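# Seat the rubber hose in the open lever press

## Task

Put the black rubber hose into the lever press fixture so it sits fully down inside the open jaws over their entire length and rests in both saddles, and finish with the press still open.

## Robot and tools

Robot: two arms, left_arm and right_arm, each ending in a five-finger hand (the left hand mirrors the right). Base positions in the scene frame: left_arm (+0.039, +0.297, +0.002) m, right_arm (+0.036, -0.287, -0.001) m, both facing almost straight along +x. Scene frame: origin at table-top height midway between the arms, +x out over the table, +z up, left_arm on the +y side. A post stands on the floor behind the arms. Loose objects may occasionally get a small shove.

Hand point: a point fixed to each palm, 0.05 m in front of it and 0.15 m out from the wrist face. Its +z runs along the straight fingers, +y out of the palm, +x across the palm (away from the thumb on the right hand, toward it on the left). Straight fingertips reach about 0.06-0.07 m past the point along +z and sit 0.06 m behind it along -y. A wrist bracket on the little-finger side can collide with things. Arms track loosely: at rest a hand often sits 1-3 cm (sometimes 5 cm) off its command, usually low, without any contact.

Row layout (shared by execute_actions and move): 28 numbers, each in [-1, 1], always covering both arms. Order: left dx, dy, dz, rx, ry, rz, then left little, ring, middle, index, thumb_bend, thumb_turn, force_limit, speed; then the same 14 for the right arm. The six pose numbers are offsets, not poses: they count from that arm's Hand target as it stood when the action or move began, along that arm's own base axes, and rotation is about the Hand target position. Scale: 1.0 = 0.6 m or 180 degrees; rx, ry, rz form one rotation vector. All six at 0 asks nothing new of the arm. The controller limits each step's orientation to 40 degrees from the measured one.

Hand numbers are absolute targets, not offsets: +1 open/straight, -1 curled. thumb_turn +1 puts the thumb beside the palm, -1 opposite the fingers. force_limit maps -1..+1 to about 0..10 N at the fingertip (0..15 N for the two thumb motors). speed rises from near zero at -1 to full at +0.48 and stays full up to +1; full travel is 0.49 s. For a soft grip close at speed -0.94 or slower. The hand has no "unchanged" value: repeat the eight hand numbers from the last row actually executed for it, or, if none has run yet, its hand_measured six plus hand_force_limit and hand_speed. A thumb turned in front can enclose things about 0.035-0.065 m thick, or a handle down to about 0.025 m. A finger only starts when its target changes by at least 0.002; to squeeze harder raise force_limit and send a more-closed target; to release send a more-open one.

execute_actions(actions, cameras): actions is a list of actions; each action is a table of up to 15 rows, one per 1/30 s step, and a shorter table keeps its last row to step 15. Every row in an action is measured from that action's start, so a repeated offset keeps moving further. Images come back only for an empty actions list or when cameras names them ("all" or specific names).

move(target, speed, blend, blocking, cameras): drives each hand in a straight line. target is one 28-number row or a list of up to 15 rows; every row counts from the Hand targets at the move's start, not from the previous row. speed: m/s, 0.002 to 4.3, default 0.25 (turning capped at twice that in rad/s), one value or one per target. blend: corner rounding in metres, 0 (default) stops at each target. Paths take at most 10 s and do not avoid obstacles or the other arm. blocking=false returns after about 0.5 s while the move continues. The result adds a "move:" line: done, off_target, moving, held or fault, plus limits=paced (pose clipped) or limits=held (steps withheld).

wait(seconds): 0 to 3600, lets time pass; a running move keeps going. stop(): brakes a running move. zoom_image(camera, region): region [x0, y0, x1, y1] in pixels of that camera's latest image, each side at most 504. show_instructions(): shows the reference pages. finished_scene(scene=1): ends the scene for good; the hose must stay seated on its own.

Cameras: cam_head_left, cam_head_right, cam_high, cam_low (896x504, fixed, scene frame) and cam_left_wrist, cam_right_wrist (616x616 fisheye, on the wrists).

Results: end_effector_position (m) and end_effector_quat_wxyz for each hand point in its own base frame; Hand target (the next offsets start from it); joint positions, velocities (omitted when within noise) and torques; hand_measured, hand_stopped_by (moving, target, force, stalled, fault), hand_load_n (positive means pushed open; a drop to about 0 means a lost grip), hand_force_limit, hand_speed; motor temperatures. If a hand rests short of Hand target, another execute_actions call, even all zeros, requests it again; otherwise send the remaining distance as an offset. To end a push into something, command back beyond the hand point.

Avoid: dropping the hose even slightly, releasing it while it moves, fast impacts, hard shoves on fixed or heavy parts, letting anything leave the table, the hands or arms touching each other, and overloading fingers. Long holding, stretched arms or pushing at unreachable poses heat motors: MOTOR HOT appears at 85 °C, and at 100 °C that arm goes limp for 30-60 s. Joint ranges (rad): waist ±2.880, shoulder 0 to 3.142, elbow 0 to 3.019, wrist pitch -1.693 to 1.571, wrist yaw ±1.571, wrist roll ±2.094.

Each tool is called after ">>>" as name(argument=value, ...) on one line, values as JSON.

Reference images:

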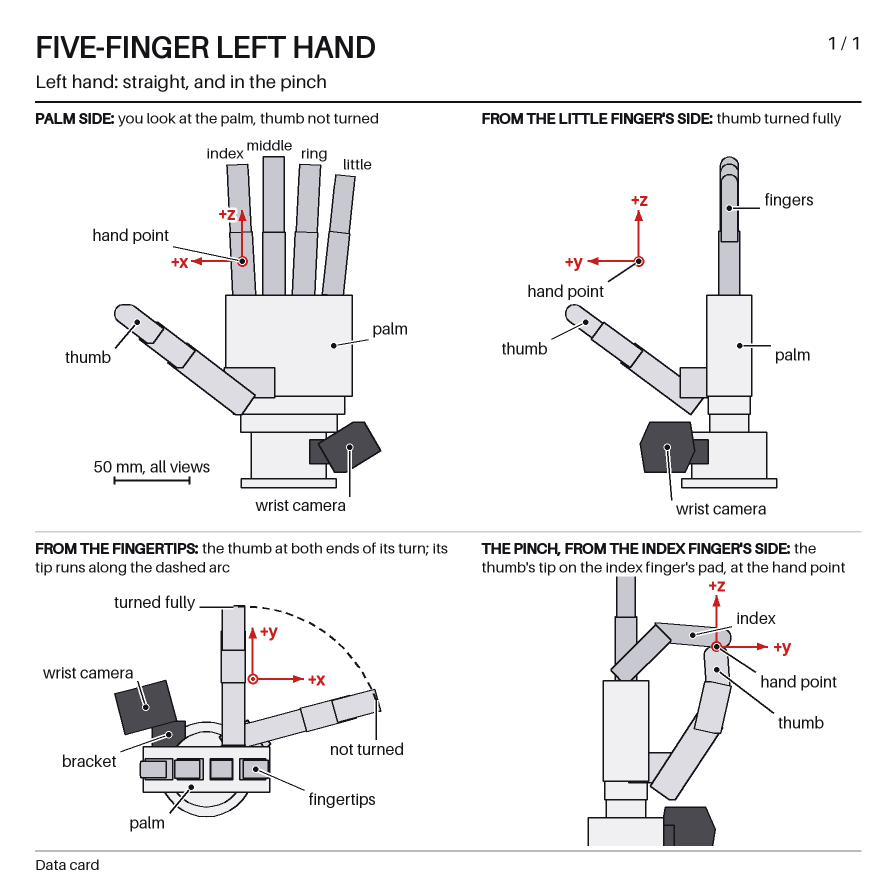

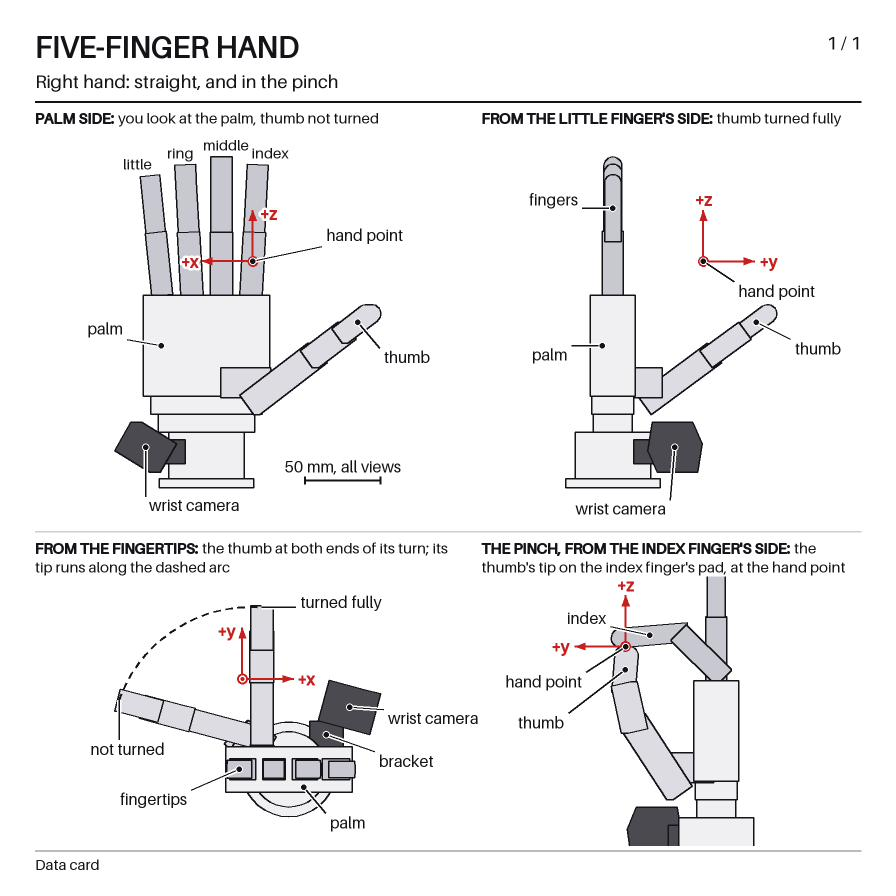

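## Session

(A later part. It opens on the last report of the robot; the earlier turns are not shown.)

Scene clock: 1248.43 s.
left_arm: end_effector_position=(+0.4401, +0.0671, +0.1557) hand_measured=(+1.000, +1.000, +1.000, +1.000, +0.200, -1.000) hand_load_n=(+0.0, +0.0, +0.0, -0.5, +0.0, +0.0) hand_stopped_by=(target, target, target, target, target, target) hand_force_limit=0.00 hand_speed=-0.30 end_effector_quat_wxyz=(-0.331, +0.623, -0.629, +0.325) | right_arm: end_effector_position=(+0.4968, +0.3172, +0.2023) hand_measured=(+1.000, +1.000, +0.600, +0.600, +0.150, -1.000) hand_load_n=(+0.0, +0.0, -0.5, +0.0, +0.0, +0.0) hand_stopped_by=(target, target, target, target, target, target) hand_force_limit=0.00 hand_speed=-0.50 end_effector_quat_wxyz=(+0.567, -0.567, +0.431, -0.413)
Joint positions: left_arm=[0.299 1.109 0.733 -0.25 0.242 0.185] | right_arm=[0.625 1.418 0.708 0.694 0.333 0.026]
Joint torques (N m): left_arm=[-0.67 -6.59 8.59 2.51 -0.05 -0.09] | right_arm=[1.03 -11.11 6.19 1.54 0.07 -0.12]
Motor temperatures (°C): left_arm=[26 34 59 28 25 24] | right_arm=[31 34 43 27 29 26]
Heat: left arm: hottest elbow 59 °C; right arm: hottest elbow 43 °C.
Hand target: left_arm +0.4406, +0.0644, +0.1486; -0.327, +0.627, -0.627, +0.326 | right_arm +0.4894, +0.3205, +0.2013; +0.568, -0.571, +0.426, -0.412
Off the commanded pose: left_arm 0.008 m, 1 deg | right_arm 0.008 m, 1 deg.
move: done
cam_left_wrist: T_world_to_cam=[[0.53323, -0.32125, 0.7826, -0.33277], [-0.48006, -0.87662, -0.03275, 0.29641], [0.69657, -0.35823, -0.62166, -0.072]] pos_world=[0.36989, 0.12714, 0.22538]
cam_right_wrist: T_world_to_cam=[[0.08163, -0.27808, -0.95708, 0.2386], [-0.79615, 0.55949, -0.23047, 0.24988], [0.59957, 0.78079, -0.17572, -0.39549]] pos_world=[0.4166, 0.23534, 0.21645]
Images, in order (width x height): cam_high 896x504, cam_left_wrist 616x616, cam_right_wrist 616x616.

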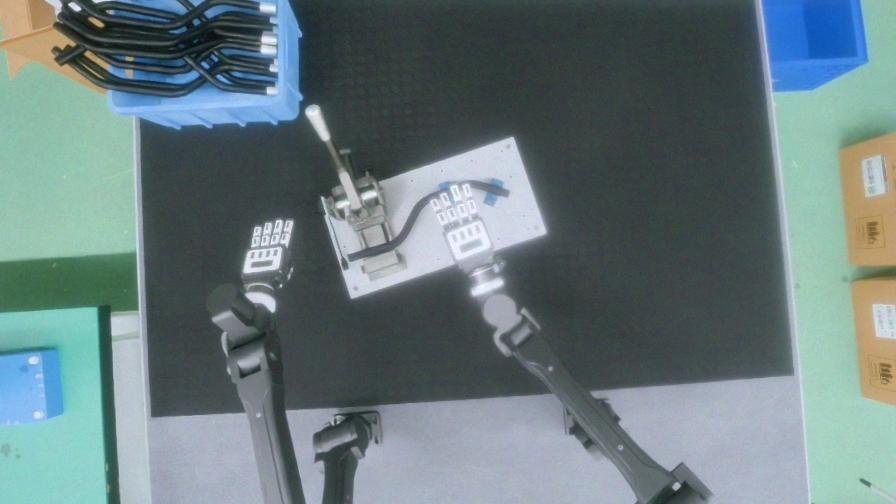

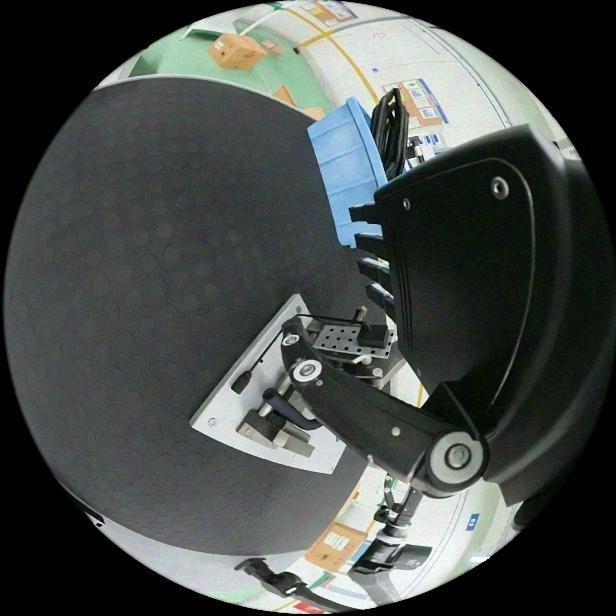

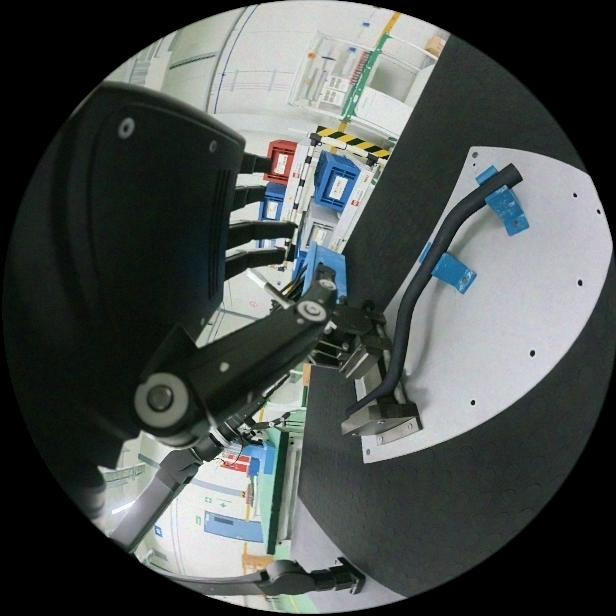

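>>> move(target=[-0.12,0.1,0.1,0,0,0,1,1,1,1,0.2,-1,0,-0.3,-0.15,-0.05,0.05,0,0,0,1,1,0.6,0.6,0.15,-1,0,-0.5], cameras=["all"], speed=0.15)

>>> zoom_image(camera="cam_low", region=[400, 225, 500, 275])

>>> zoom_image(camera="cam_low", region=[500, 225, 560, 275])

>>> zoom_image(camera="cam_high", region=[330, 160, 530, 290])

>>> zoom_image(camera="cam_head_left", region=[290, 190, 450, 290])

>>> zoom_image(camera="cam_left_wrist", region=[220, 320, 380, 480])

Scene clock: 1271.80 s.
left_arm: end_effector_position=(+0.3594, +0.1161, +0.1835) hand_measured=(+1.000, +1.000, +1.000, +1.000, +0.200, -1.000) hand_load_n=(+0.0, +0.0, +0.0, +0.0, +0.0, +0.0) hand_stopped_by=(target, target, target, target, target, target) hand_force_limit=0.00 hand_speed=-0.30 end_effector_quat_wxyz=(-0.305, +0.640, -0.627, +0.323) | right_arm: end_effector_position=(+0.4054, +0.2894, +0.2428) hand_measured=(+1.000, +1.000, +0.600, +0.600, +0.150, -1.000) hand_load_n=(+0.0, +0.0, +0.0, +0.0, +0.0, +0.0) hand_stopped_by=(target, target, target, target, target, target) hand_force_limit=0.00 hand_speed=-0.50 end_effector_quat_wxyz=(+0.577, -0.559, +0.428, -0.415)
Joint positions: left_arm=[0.563 0.948 0.737 -0.526 0.452 0.339] | right_arm=[0.725 1.08 0.538 0.554 0.431 0.026]
Joint torques (N m): left_arm=[0.03 -5.6 13.2 1.32 0.32 0.25] | right_arm=[0.91 -5.83 6.89 0.83 0.06 -0.11]
Motor temperatures (°C): left_arm=[26 34 54 28 25 24] | right_arm=[31 34 40 27 29 26]
Heat: left arm: hottest elbow 54 °C; right arm: hottest elbow 40 °C.
Hand target: left_arm +0.3686, +0.1243, +0.2087; -0.327, +0.627, -0.628, +0.326 | right_arm +0.3994, +0.2904, +0.2312; +0.568, -0.571, +0.426, -0.412
Off the commanded pose: left_arm 0.028 m, 3 deg | right_arm 0.013 m, 2 deg.
move: off_target (left_arm, right_arm)
cam_left_wrist: T_world_to_cam=[[0.57025, -0.28334, 0.77106, -0.31132], [-0.47211, -0.88118, 0.02535, 0.28851], [0.67226, -0.37848, -0.63626, 0.03291]] pos_world=[0.29162, 0.17847, 0.25367]
cam_right_wrist: T_world_to_cam=[[0.10299, -0.26165, -0.95965, 0.2643], [-0.79235, 0.56166, -0.23817, 0.20171], [0.60131, 0.78491, -0.14947, -0.32014]] pos_world=[0.3251, 0.20714, 0.25383]

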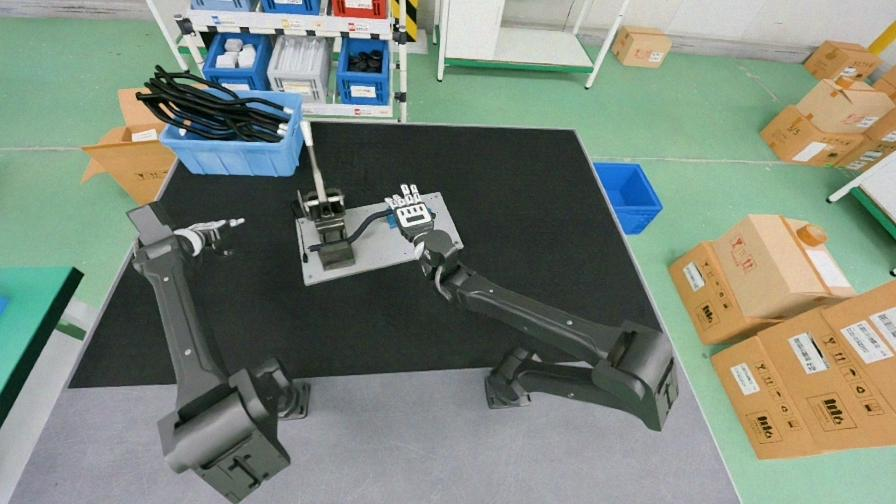

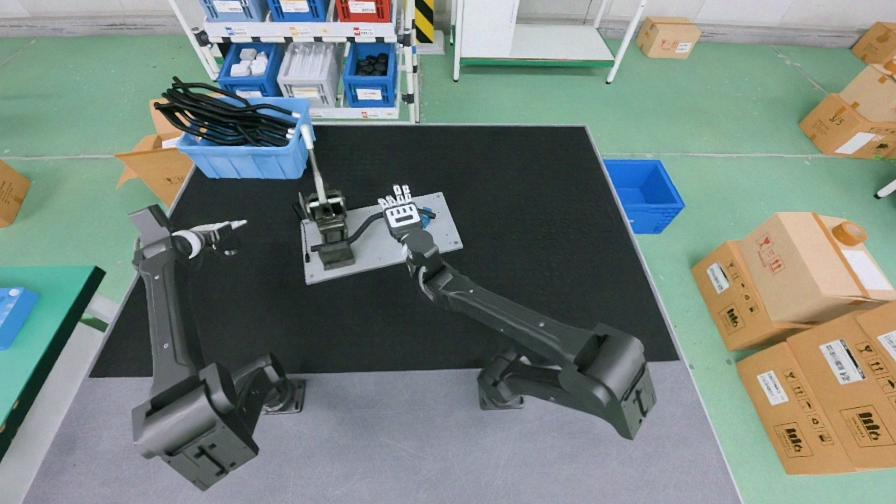

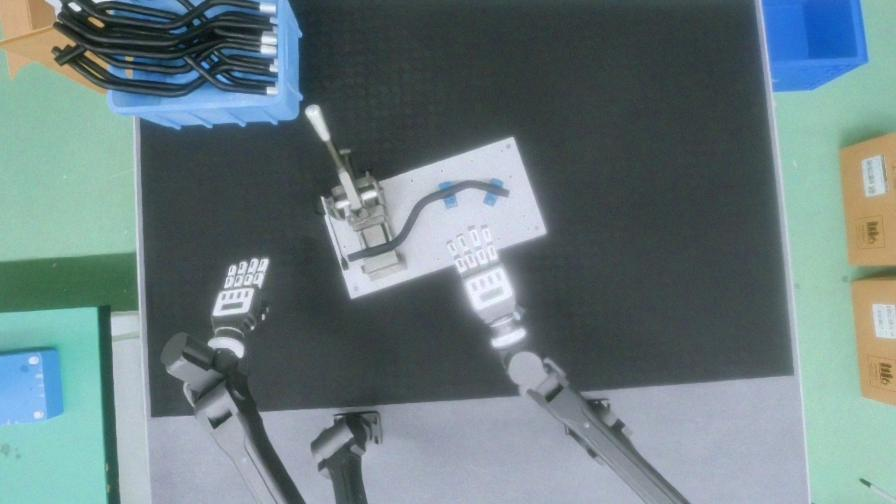

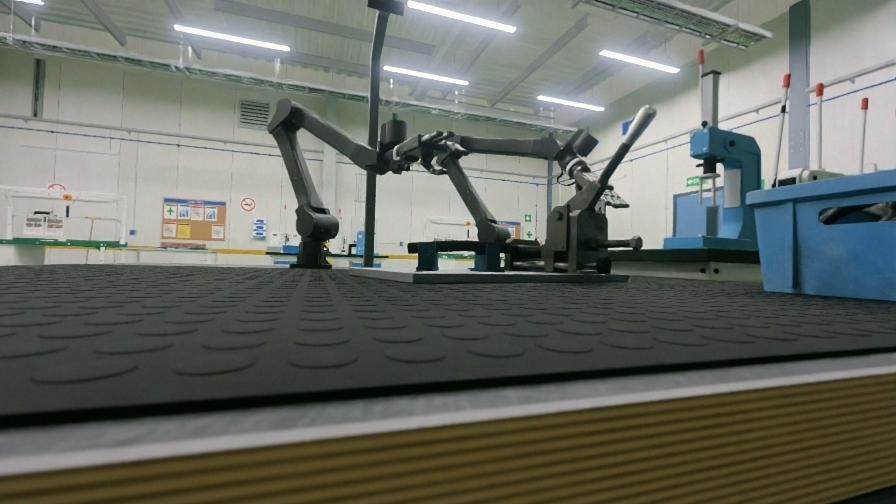

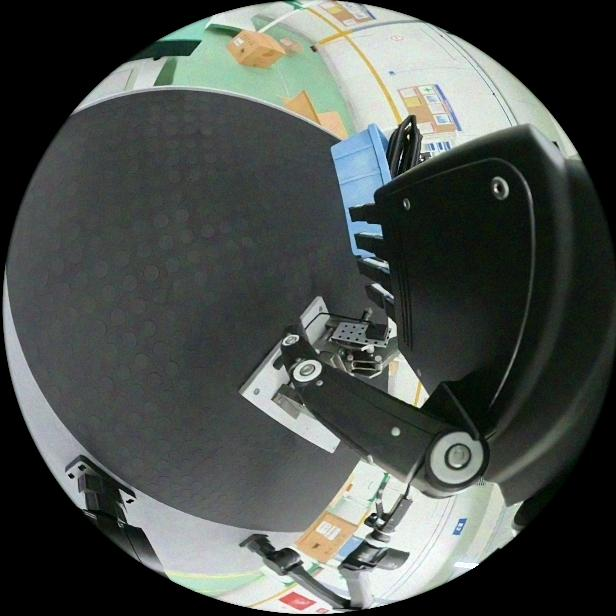

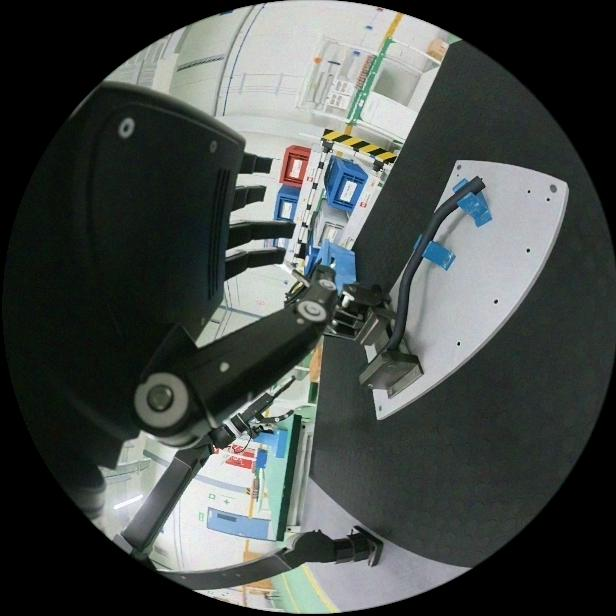

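Scaled by 5.040 from the camera's image (finer frame: 1280x720).

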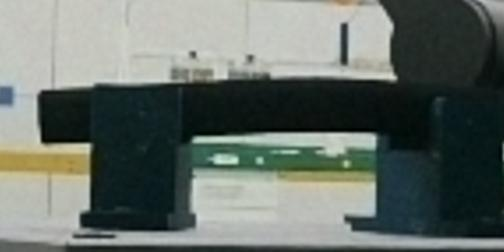

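Scaled by 8.400 from the camera's image (finer frame: 1280x720).

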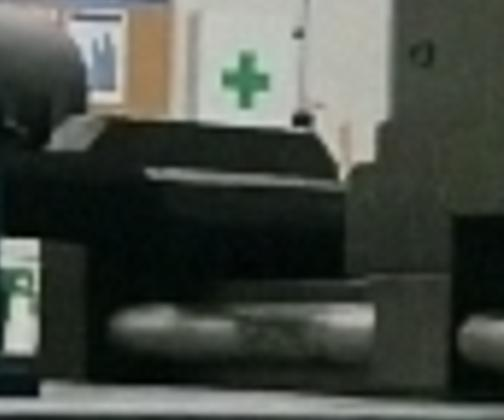

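Scaled by 2.520 from the camera's image (finer frame: 1280x720).

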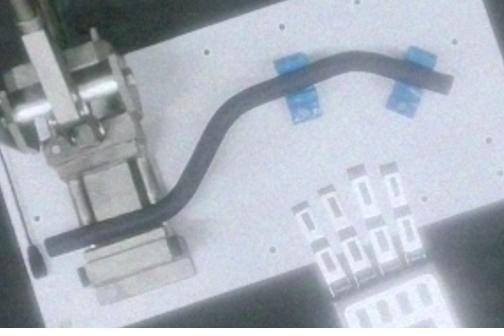

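Scaled by 3.150 from the camera's image (finer frame: 1280x720).

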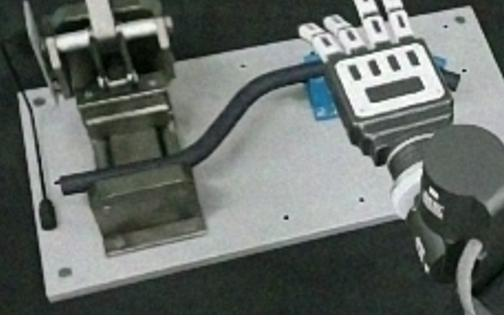

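Scaled by 3.150 from the camera's image (finer frame: 880x880).

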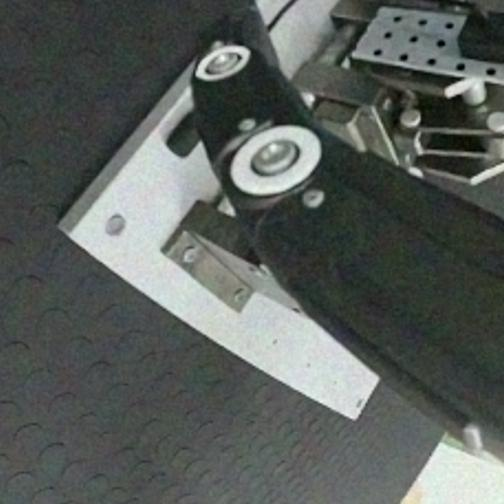

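>>> move(target=[0,0,0,0,0,0,1,1,1,1,0.2,-1,0,-0.3,0.288,0.029,-0.169,0,0,0,1,0,0,0,1,1,0,-0.3], cameras=["cam_high","cam_right_wrist","cam_low"], speed=0.15)

>>> zoom_image(camera="cam_right_wrist", region=[220, 100, 520, 400])

>>> zoom_image(camera="cam_high", region=[390, 130, 550, 250])

>>> zoom_image(camera="cam_low", region=[400, 195, 560, 275])

Scene clock: 1345.40 s.
left_arm: end_effector_position=(+0.3594, +0.1161, +0.1835) hand_measured=(+1.000, +1.000, +1.000, +1.000, +0.200, -1.000) hand_load_n=(+0.0, +0.0, +0.0, -0.5, +0.0, +0.0) hand_stopped_by=(target, target, target, target, target, target) hand_force_limit=0.00 hand_speed=-0.30 end_effector_quat_wxyz=(-0.306, +0.640, -0.627, +0.323) | right_arm: end_effector_position=(+0.5550, +0.3056, +0.1152) hand_measured=(+1.000, +0.000, +0.000, +0.000, +1.000, +1.000) hand_load_n=(+0.0, +0.0, +0.0, +0.0, +0.0, -0.5) hand_stopped_by=(target, target, target, target, target, target) hand_force_limit=0.00 hand_speed=-0.30 end_effector_quat_wxyz=(+0.557, -0.584, +0.432, -0.401)
Joint positions: left_arm=[0.563 0.948 0.737 -0.526 0.452 0.339] | right_arm=[0.517 1.702 0.77 0.874 0.207 0.025]
Joint torques (N m): left_arm=[0.21 -5.71 13.22 1.35 0.32 0.25] | right_arm=[-0.67 -12.16 8.58 2.14 -0.11 -0.12]
Heat: left arm: hottest elbow 53 °C; right arm: hottest elbow 41 °C.
Hand target: left_arm +0.3686, +0.1244, +0.2087; -0.327, +0.627, -0.628, +0.326 | right_arm +0.5720, +0.3079, +0.1298; +0.568, -0.571, +0.426, -0.412
Off the commanded pose: left_arm 0.028 m, 3 deg | right_arm 0.023 m, 2 deg.
move: off_target (right_arm)
cam_right_wrist: T_world_to_cam=[[0.05087, -0.29552, -0.95398, 0.16925], [-0.81428, 0.54078, -0.21094, 0.29618], [0.57824, 0.78754, -0.21313, -0.42254]] pos_world=[0.47689, 0.22262, 0.13388]
Images, in order (width x height): cam_high 896x504, cam_low 896x504, cam_right_wrist 616x616.

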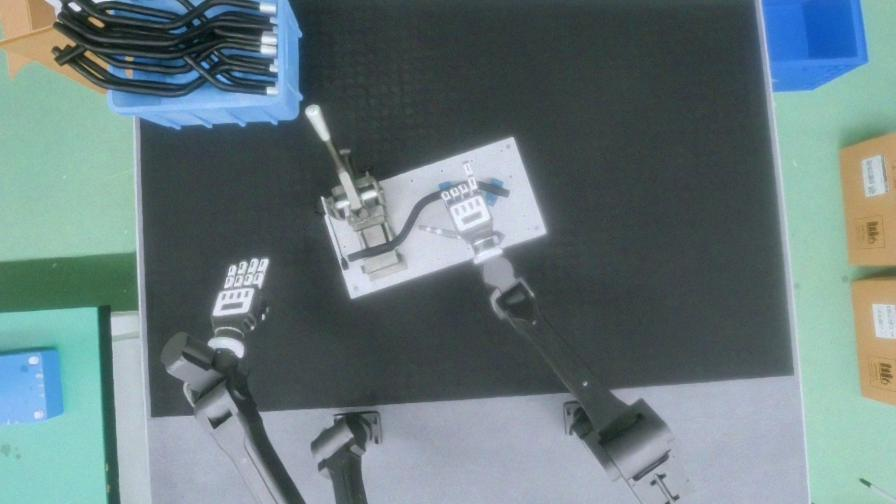

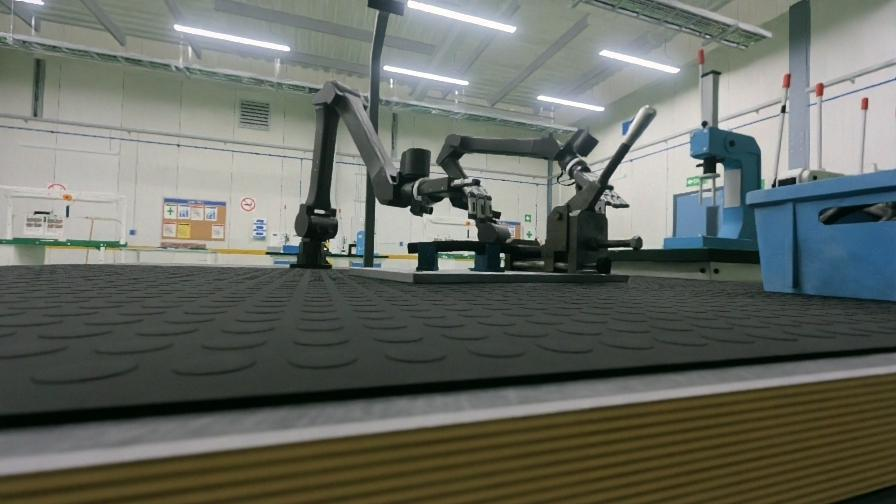

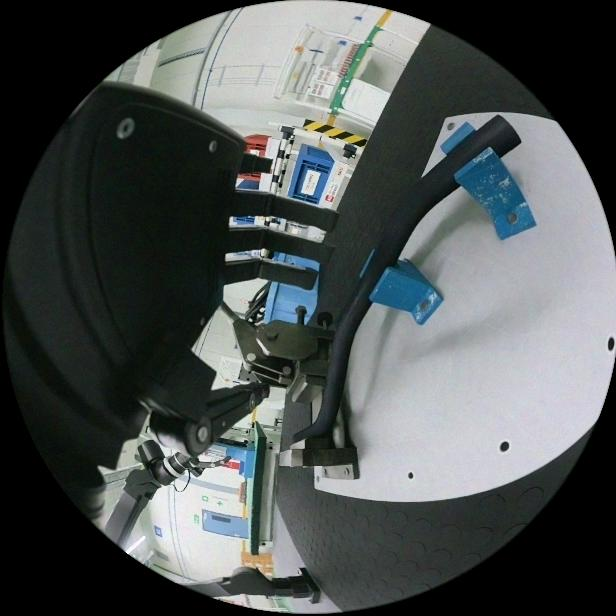

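Scaled by 1.680 from the camera's image (finer frame: 880x880).

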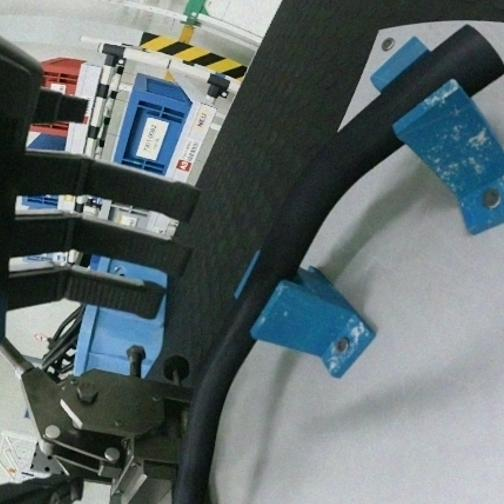

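Scaled by 3.150 from the camera's image (finer frame: 1280x720).

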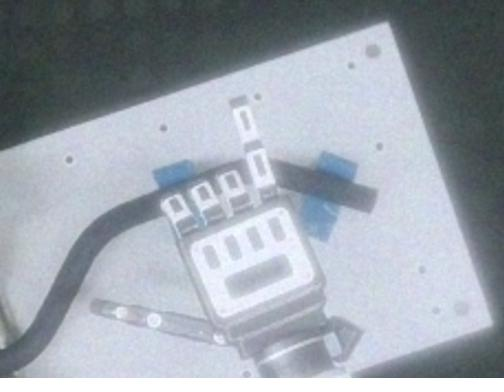

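Scaled by 3.150 from the camera's image (finer frame: 1280x720).

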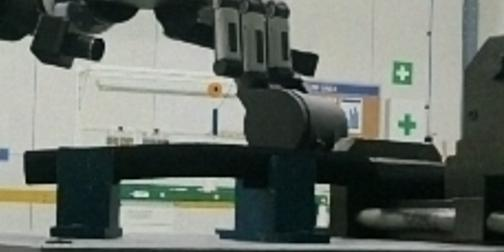

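>>> move(target=[0,0,0,0,0,0,1,1,1,1,0.2,-1,0,-0.3,0.0133,0,-0.055,0,0,0,1,0,0,0,1,1,0,-0.3], cameras=["cam_high","cam_right_wrist","cam_low"], speed=0.06)

>>> zoom_image(camera="cam_right_wrist", region=[250, 150, 450, 350])

>>> zoom_image(camera="cam_high", region=[390, 130, 550, 250])

>>> zoom_image(camera="cam_low", region=[400, 195, 560, 275])

Scene clock: 1381.57 s.
left_arm: end_effector_position=(+0.3594, +0.1161, +0.1835) hand_measured=(+1.000, +1.000, +1.000, +1.000, +0.200, -1.000) hand_load_n=(+0.0, +0.0, +0.0, +0.0, +0.5, +0.0) hand_stopped_by=(target, target, target, target, target, target) hand_force_limit=0.00 hand_speed=-0.30 end_effector_quat_wxyz=(-0.306, +0.640, -0.627, +0.323) | right_arm: end_effector_position=(+0.5625, +0.3081, +0.0872) hand_measured=(+1.000, +0.000, +0.000, +0.000, +1.000, +1.000) hand_load_n=(+0.0, +0.0, +0.0, +0.0, +0.0, +0.0) hand_stopped_by=(target, target, target, target, target, target) hand_force_limit=0.00 hand_speed=-0.30 end_effector_quat_wxyz=(+0.560, -0.583, +0.431, -0.401)
Joint positions: left_arm=[0.563 0.948 0.737 -0.526 0.452 0.339] | right_arm=[0.512 1.794 0.78 0.962 0.199 0.025]
Joint torques (N m): left_arm=[0.09 -5.77 13.24 1.32 0.32 0.23] | right_arm=[-0.97 -12.51 7.95 2.1 -0.12 -0.12]
Heat: left arm: hottest elbow 53 °C; right arm: hottest elbow 41 °C.
Hand target: left_arm +0.3686, +0.1244, +0.2087; -0.327, +0.627, -0.628, +0.326 | right_arm +0.5802, +0.3078, +0.0969; +0.568, -0.571, +0.426, -0.412
Off the commanded pose: left_arm 0.028 m, 3 deg | right_arm 0.020 m, 2 deg.
move: off_target (right_arm)
cam_right_wrist: T_world_to_cam=[[0.05737, -0.29169, -0.95479, 0.1382], [-0.81487, 0.53886, -0.21358, 0.2962], [0.5768, 0.79028, -0.20678, -0.43544]] pos_world=[0.48459, 0.22482, 0.10518]
Images, in order (width x height): cam_high 896x504, cam_low 896x504, cam_right_wrist 616x616.

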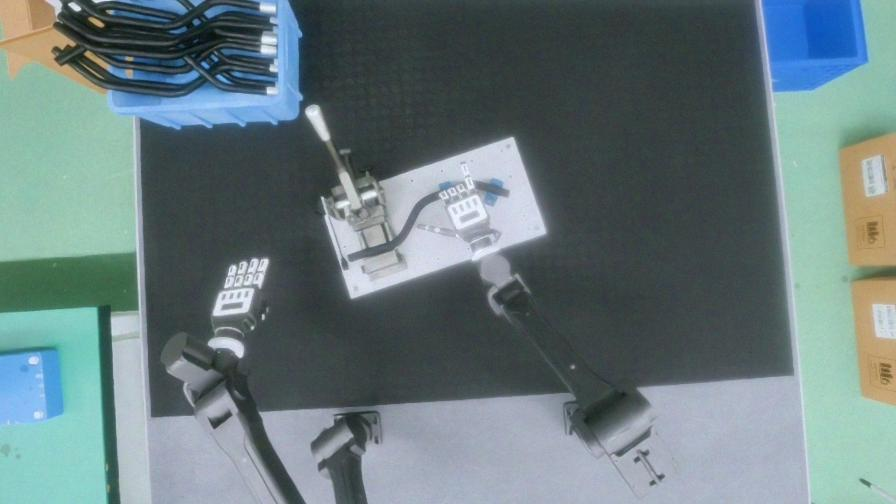

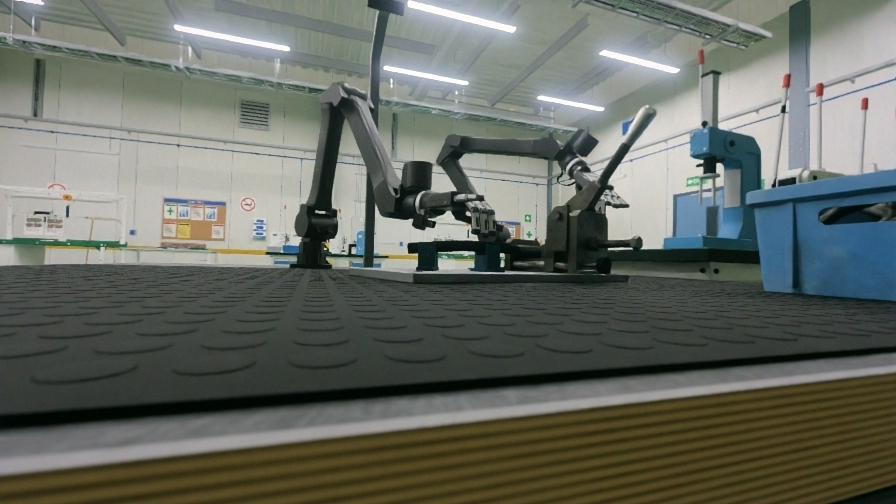

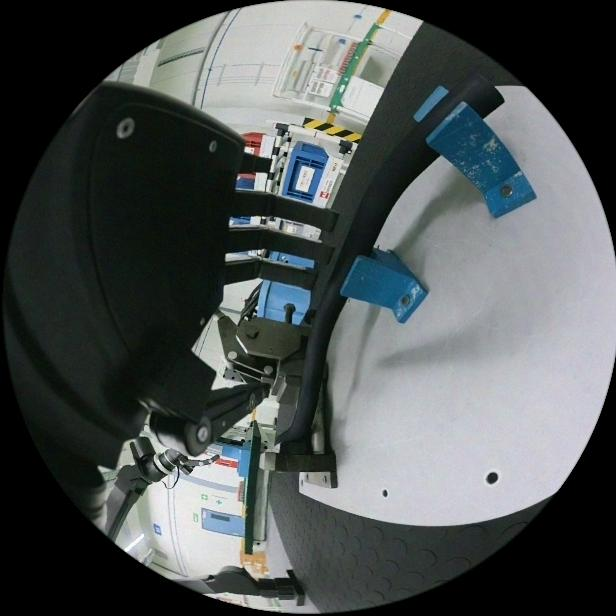

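Scaled by 2.520 from the camera's image (finer frame: 880x880).

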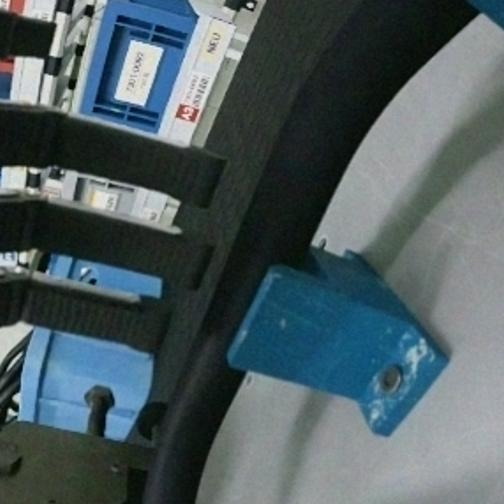

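Scaled by 3.150 from the camera's image (finer frame: 1280x720).

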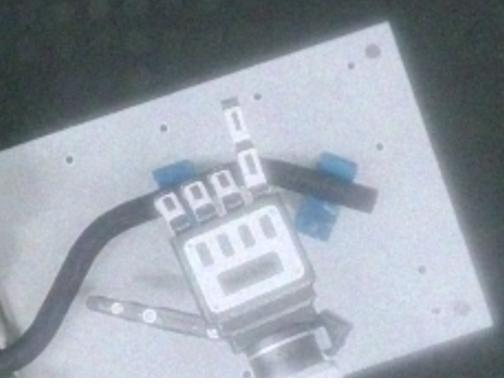

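Scaled by 3.150 from the camera's image (finer frame: 1280x720).

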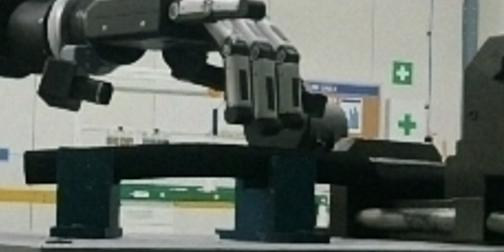

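>>> move(target=[0,0,0,0,0,0,1,1,1,1,0.2,-1,0,-0.3,0,0,-0.045,0,0,0,1,0,0,0,1,1,0,-0.3], cameras=["cam_high","cam_right_wrist","cam_low"], speed=0.03)

>>> zoom_image(camera="cam_right_wrist", region=[250, 150, 450, 350])

>>> zoom_image(camera="cam_low", region=[400, 215, 520, 275])

Scene clock: 1398.03 s.
left_arm: end_effector_position=(+0.3594, +0.1161, +0.1835) hand_measured=(+1.000, +1.000, +1.000, +1.000, +0.200, -1.000) hand_load_n=(+0.0, +0.0, +0.0, +0.0, +0.0, +0.0) hand_stopped_by=(target, target, target, target, target, target) hand_force_limit=0.00 hand_speed=-0.30 end_effector_quat_wxyz=(-0.306, +0.640, -0.627, +0.323) | right_arm: end_effector_position=(+0.5652, +0.3094, +0.0742) hand_measured=(+1.000, +0.000, +0.000, +0.000, +1.000, +1.000) hand_load_n=(+0.0, +0.0, -1.0, +0.0, +0.0, +0.0) hand_stopped_by=(target, target, target, target, target, target) hand_force_limit=0.00 hand_speed=-0.30 end_effector_quat_wxyz=(+0.569, -0.574, +0.427, -0.405)
Joint positions: left_arm=[0.563 0.948 0.737 -0.526 0.452 0.339] | right_arm=[0.512 1.851 0.78 1.046 0.199 0.025]
Joint torques (N m): left_arm=[0.09 -5.95 13.26 1.21 0.32 0.24] | right_arm=[-0.91 -11.46 7.35 1.81 -0.12 -0.11]
Heat: left arm: hottest elbow 54 °C; right arm: hottest elbow 41 °C.
Hand target: left_arm +0.3686, +0.1244, +0.2087; -0.327, +0.627, -0.628, +0.326 | right_arm +0.5802, +0.3078, +0.0699; +0.568, -0.571, +0.426, -0.412
Off the commanded pose: left_arm 0.028 m, 3 deg | right_arm 0.016 m, 1 deg.
move: off_target (right_arm)
cam_right_wrist: T_world_to_cam=[[0.07964, -0.27953, -0.95683, 0.10975], [-0.80955, 0.54193, -0.2257, 0.29194], [0.58162, 0.79258, -0.18313, -0.44583]] pos_world=[0.4869, 0.22582, 0.08926]
Images, in order (width x height): cam_high 896x504, cam_low 896x504, cam_right_wrist 616x616.

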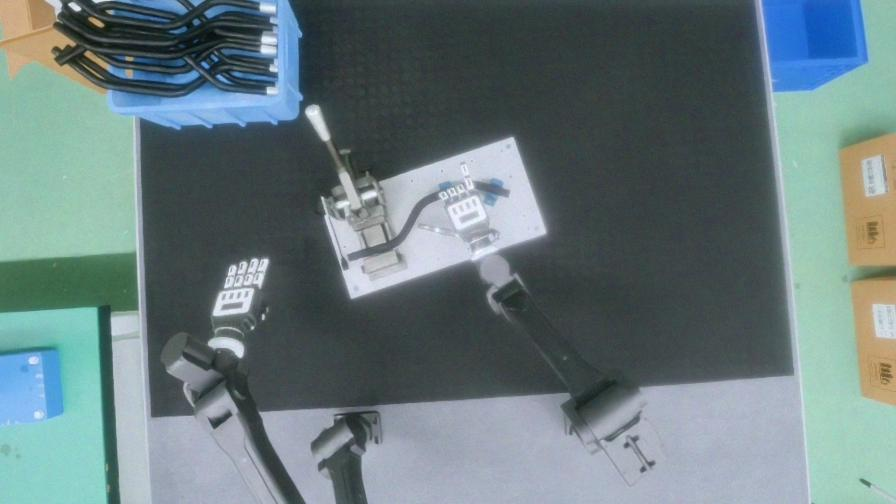

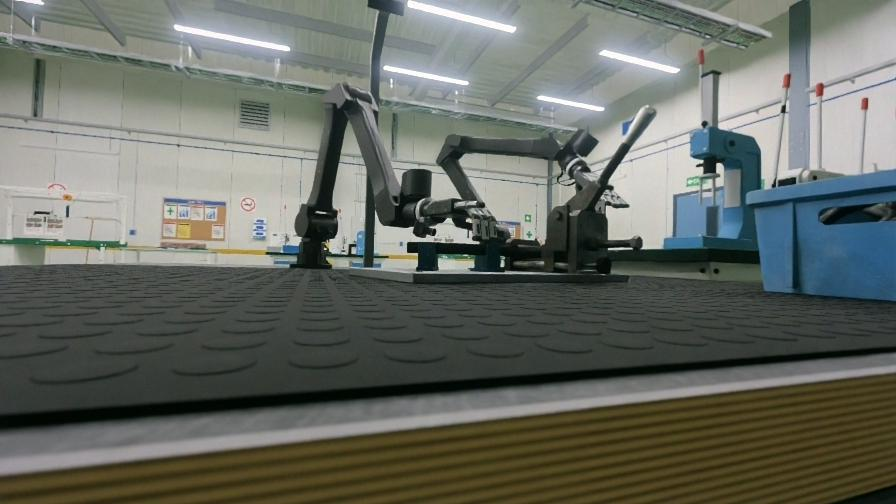

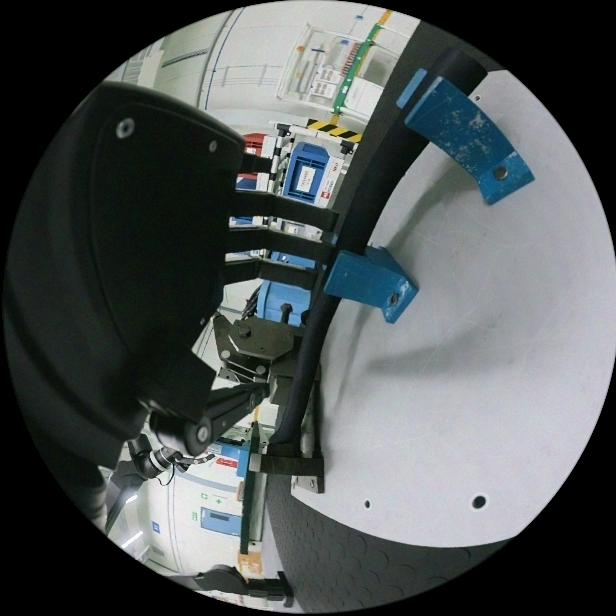

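Scaled by 2.520 from the camera's image (finer frame: 880x880).

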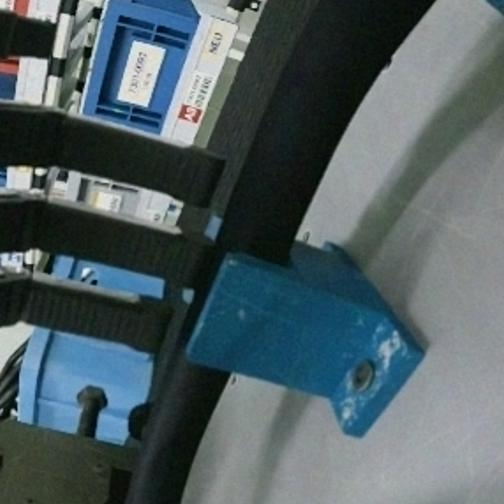

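Scaled by 4.200 from the camera's image (finer frame: 1280x720).

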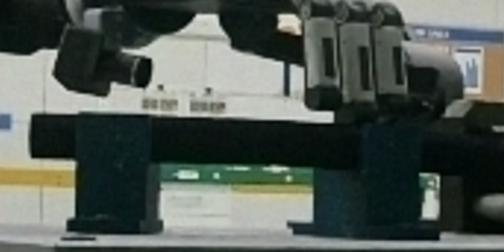

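>>> move(target=[0,0,0,0,0,0,1,1,1,1,0.2,-1,0,-0.3,0,0,-0.025,0,0,0,1,0,0,0,1,1,0,-0.3], cameras=["cam_right_wrist","cam_low"], speed=0.03)

>>> zoom_image(camera="cam_right_wrist", region=[250, 150, 450, 350])

>>> zoom_image(camera="cam_low", region=[400, 215, 520, 275])

Scene clock: 1415.07 s.
left_arm: end_effector_position=(+0.3594, +0.1161, +0.1835) hand_measured=(+1.000, +1.000, +1.000, +1.000, +0.200, -1.000) hand_load_n=(+0.0, +0.0, +0.0, +0.0, +0.0, +0.0) hand_stopped_by=(target, target, target, target, target, target) hand_force_limit=0.00 hand_speed=-0.30 end_effector_quat_wxyz=(-0.306, +0.640, -0.627, +0.323) | right_arm: end_effector_position=(+0.5694, +0.3117, +0.0730) hand_measured=(+1.000, +0.000, +0.000, +0.000, +1.000, +1.000) hand_load_n=(+0.0, +0.0, -1.0, +0.0, +0.0, -0.5) hand_stopped_by=(target, target, target, target, target, target) hand_force_limit=0.00 hand_speed=-0.30 end_effector_quat_wxyz=(+0.579, -0.565, +0.422, -0.410)
Joint positions: left_arm=[0.563 0.948 0.737 -0.526 0.452 0.339] | right_arm=[0.512 1.882 0.788 1.099 0.199 0.025]
Joint torques (N m): left_arm=[0.09 -5.83 13.22 1.32 0.32 0.25] | right_arm=[-0.91 -10.87 6.54 1.39 -0.13 -0.11]
Heat: left arm: hottest elbow 54 °C; right arm: hottest elbow 41 °C.
Hand target: left_arm +0.3686, +0.1244, +0.2087; -0.327, +0.627, -0.628, +0.326 | right_arm +0.5801, +0.3079, +0.0549; +0.568, -0.571, +0.426, -0.412
Off the commanded pose: left_arm 0.028 m, 3 deg | right_arm 0.022 m, 2 deg.
move: off_target (right_arm)
cam_right_wrist: T_world_to_cam=[[0.1052, -0.26525, -0.95842, 0.09004], [-0.80332, 0.54543, -0.23913, 0.29014], [0.58618, 0.79508, -0.1557, -0.45567]] pos_world=[0.49071, 0.22793, 0.08473]
Images, in order (width x height): cam_low 896x504, cam_right_wrist 616x616.

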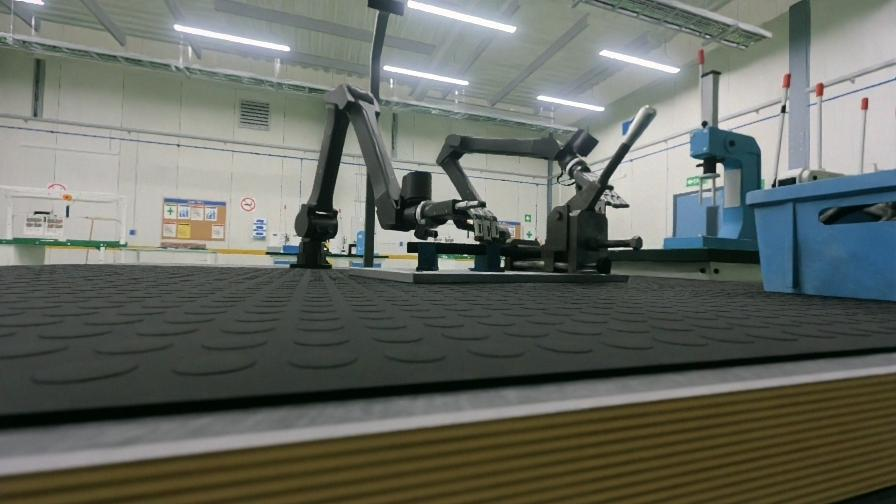

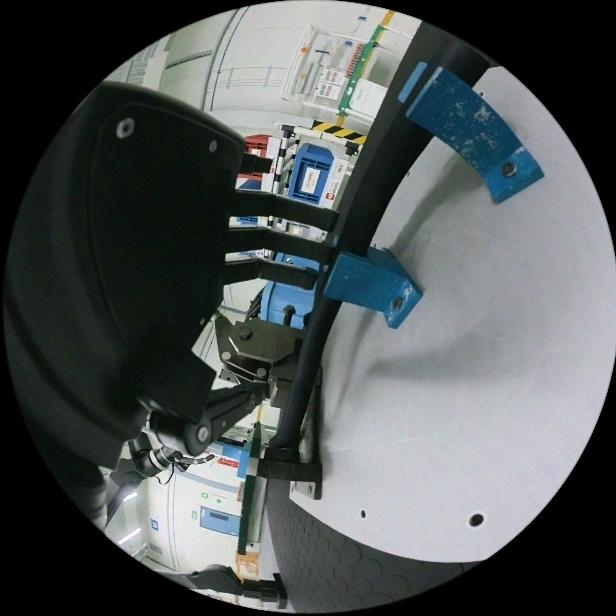

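Scaled by 2.520 from the camera's image (finer frame: 880x880).

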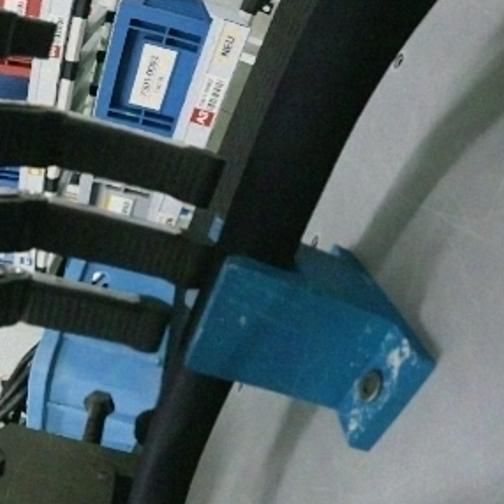

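Scaled by 4.200 from the camera's image (finer frame: 1280x720).

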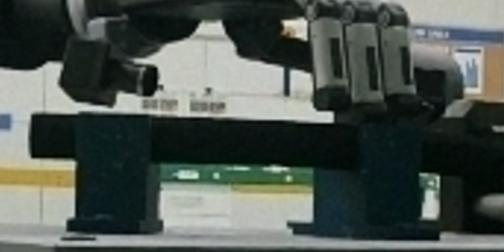

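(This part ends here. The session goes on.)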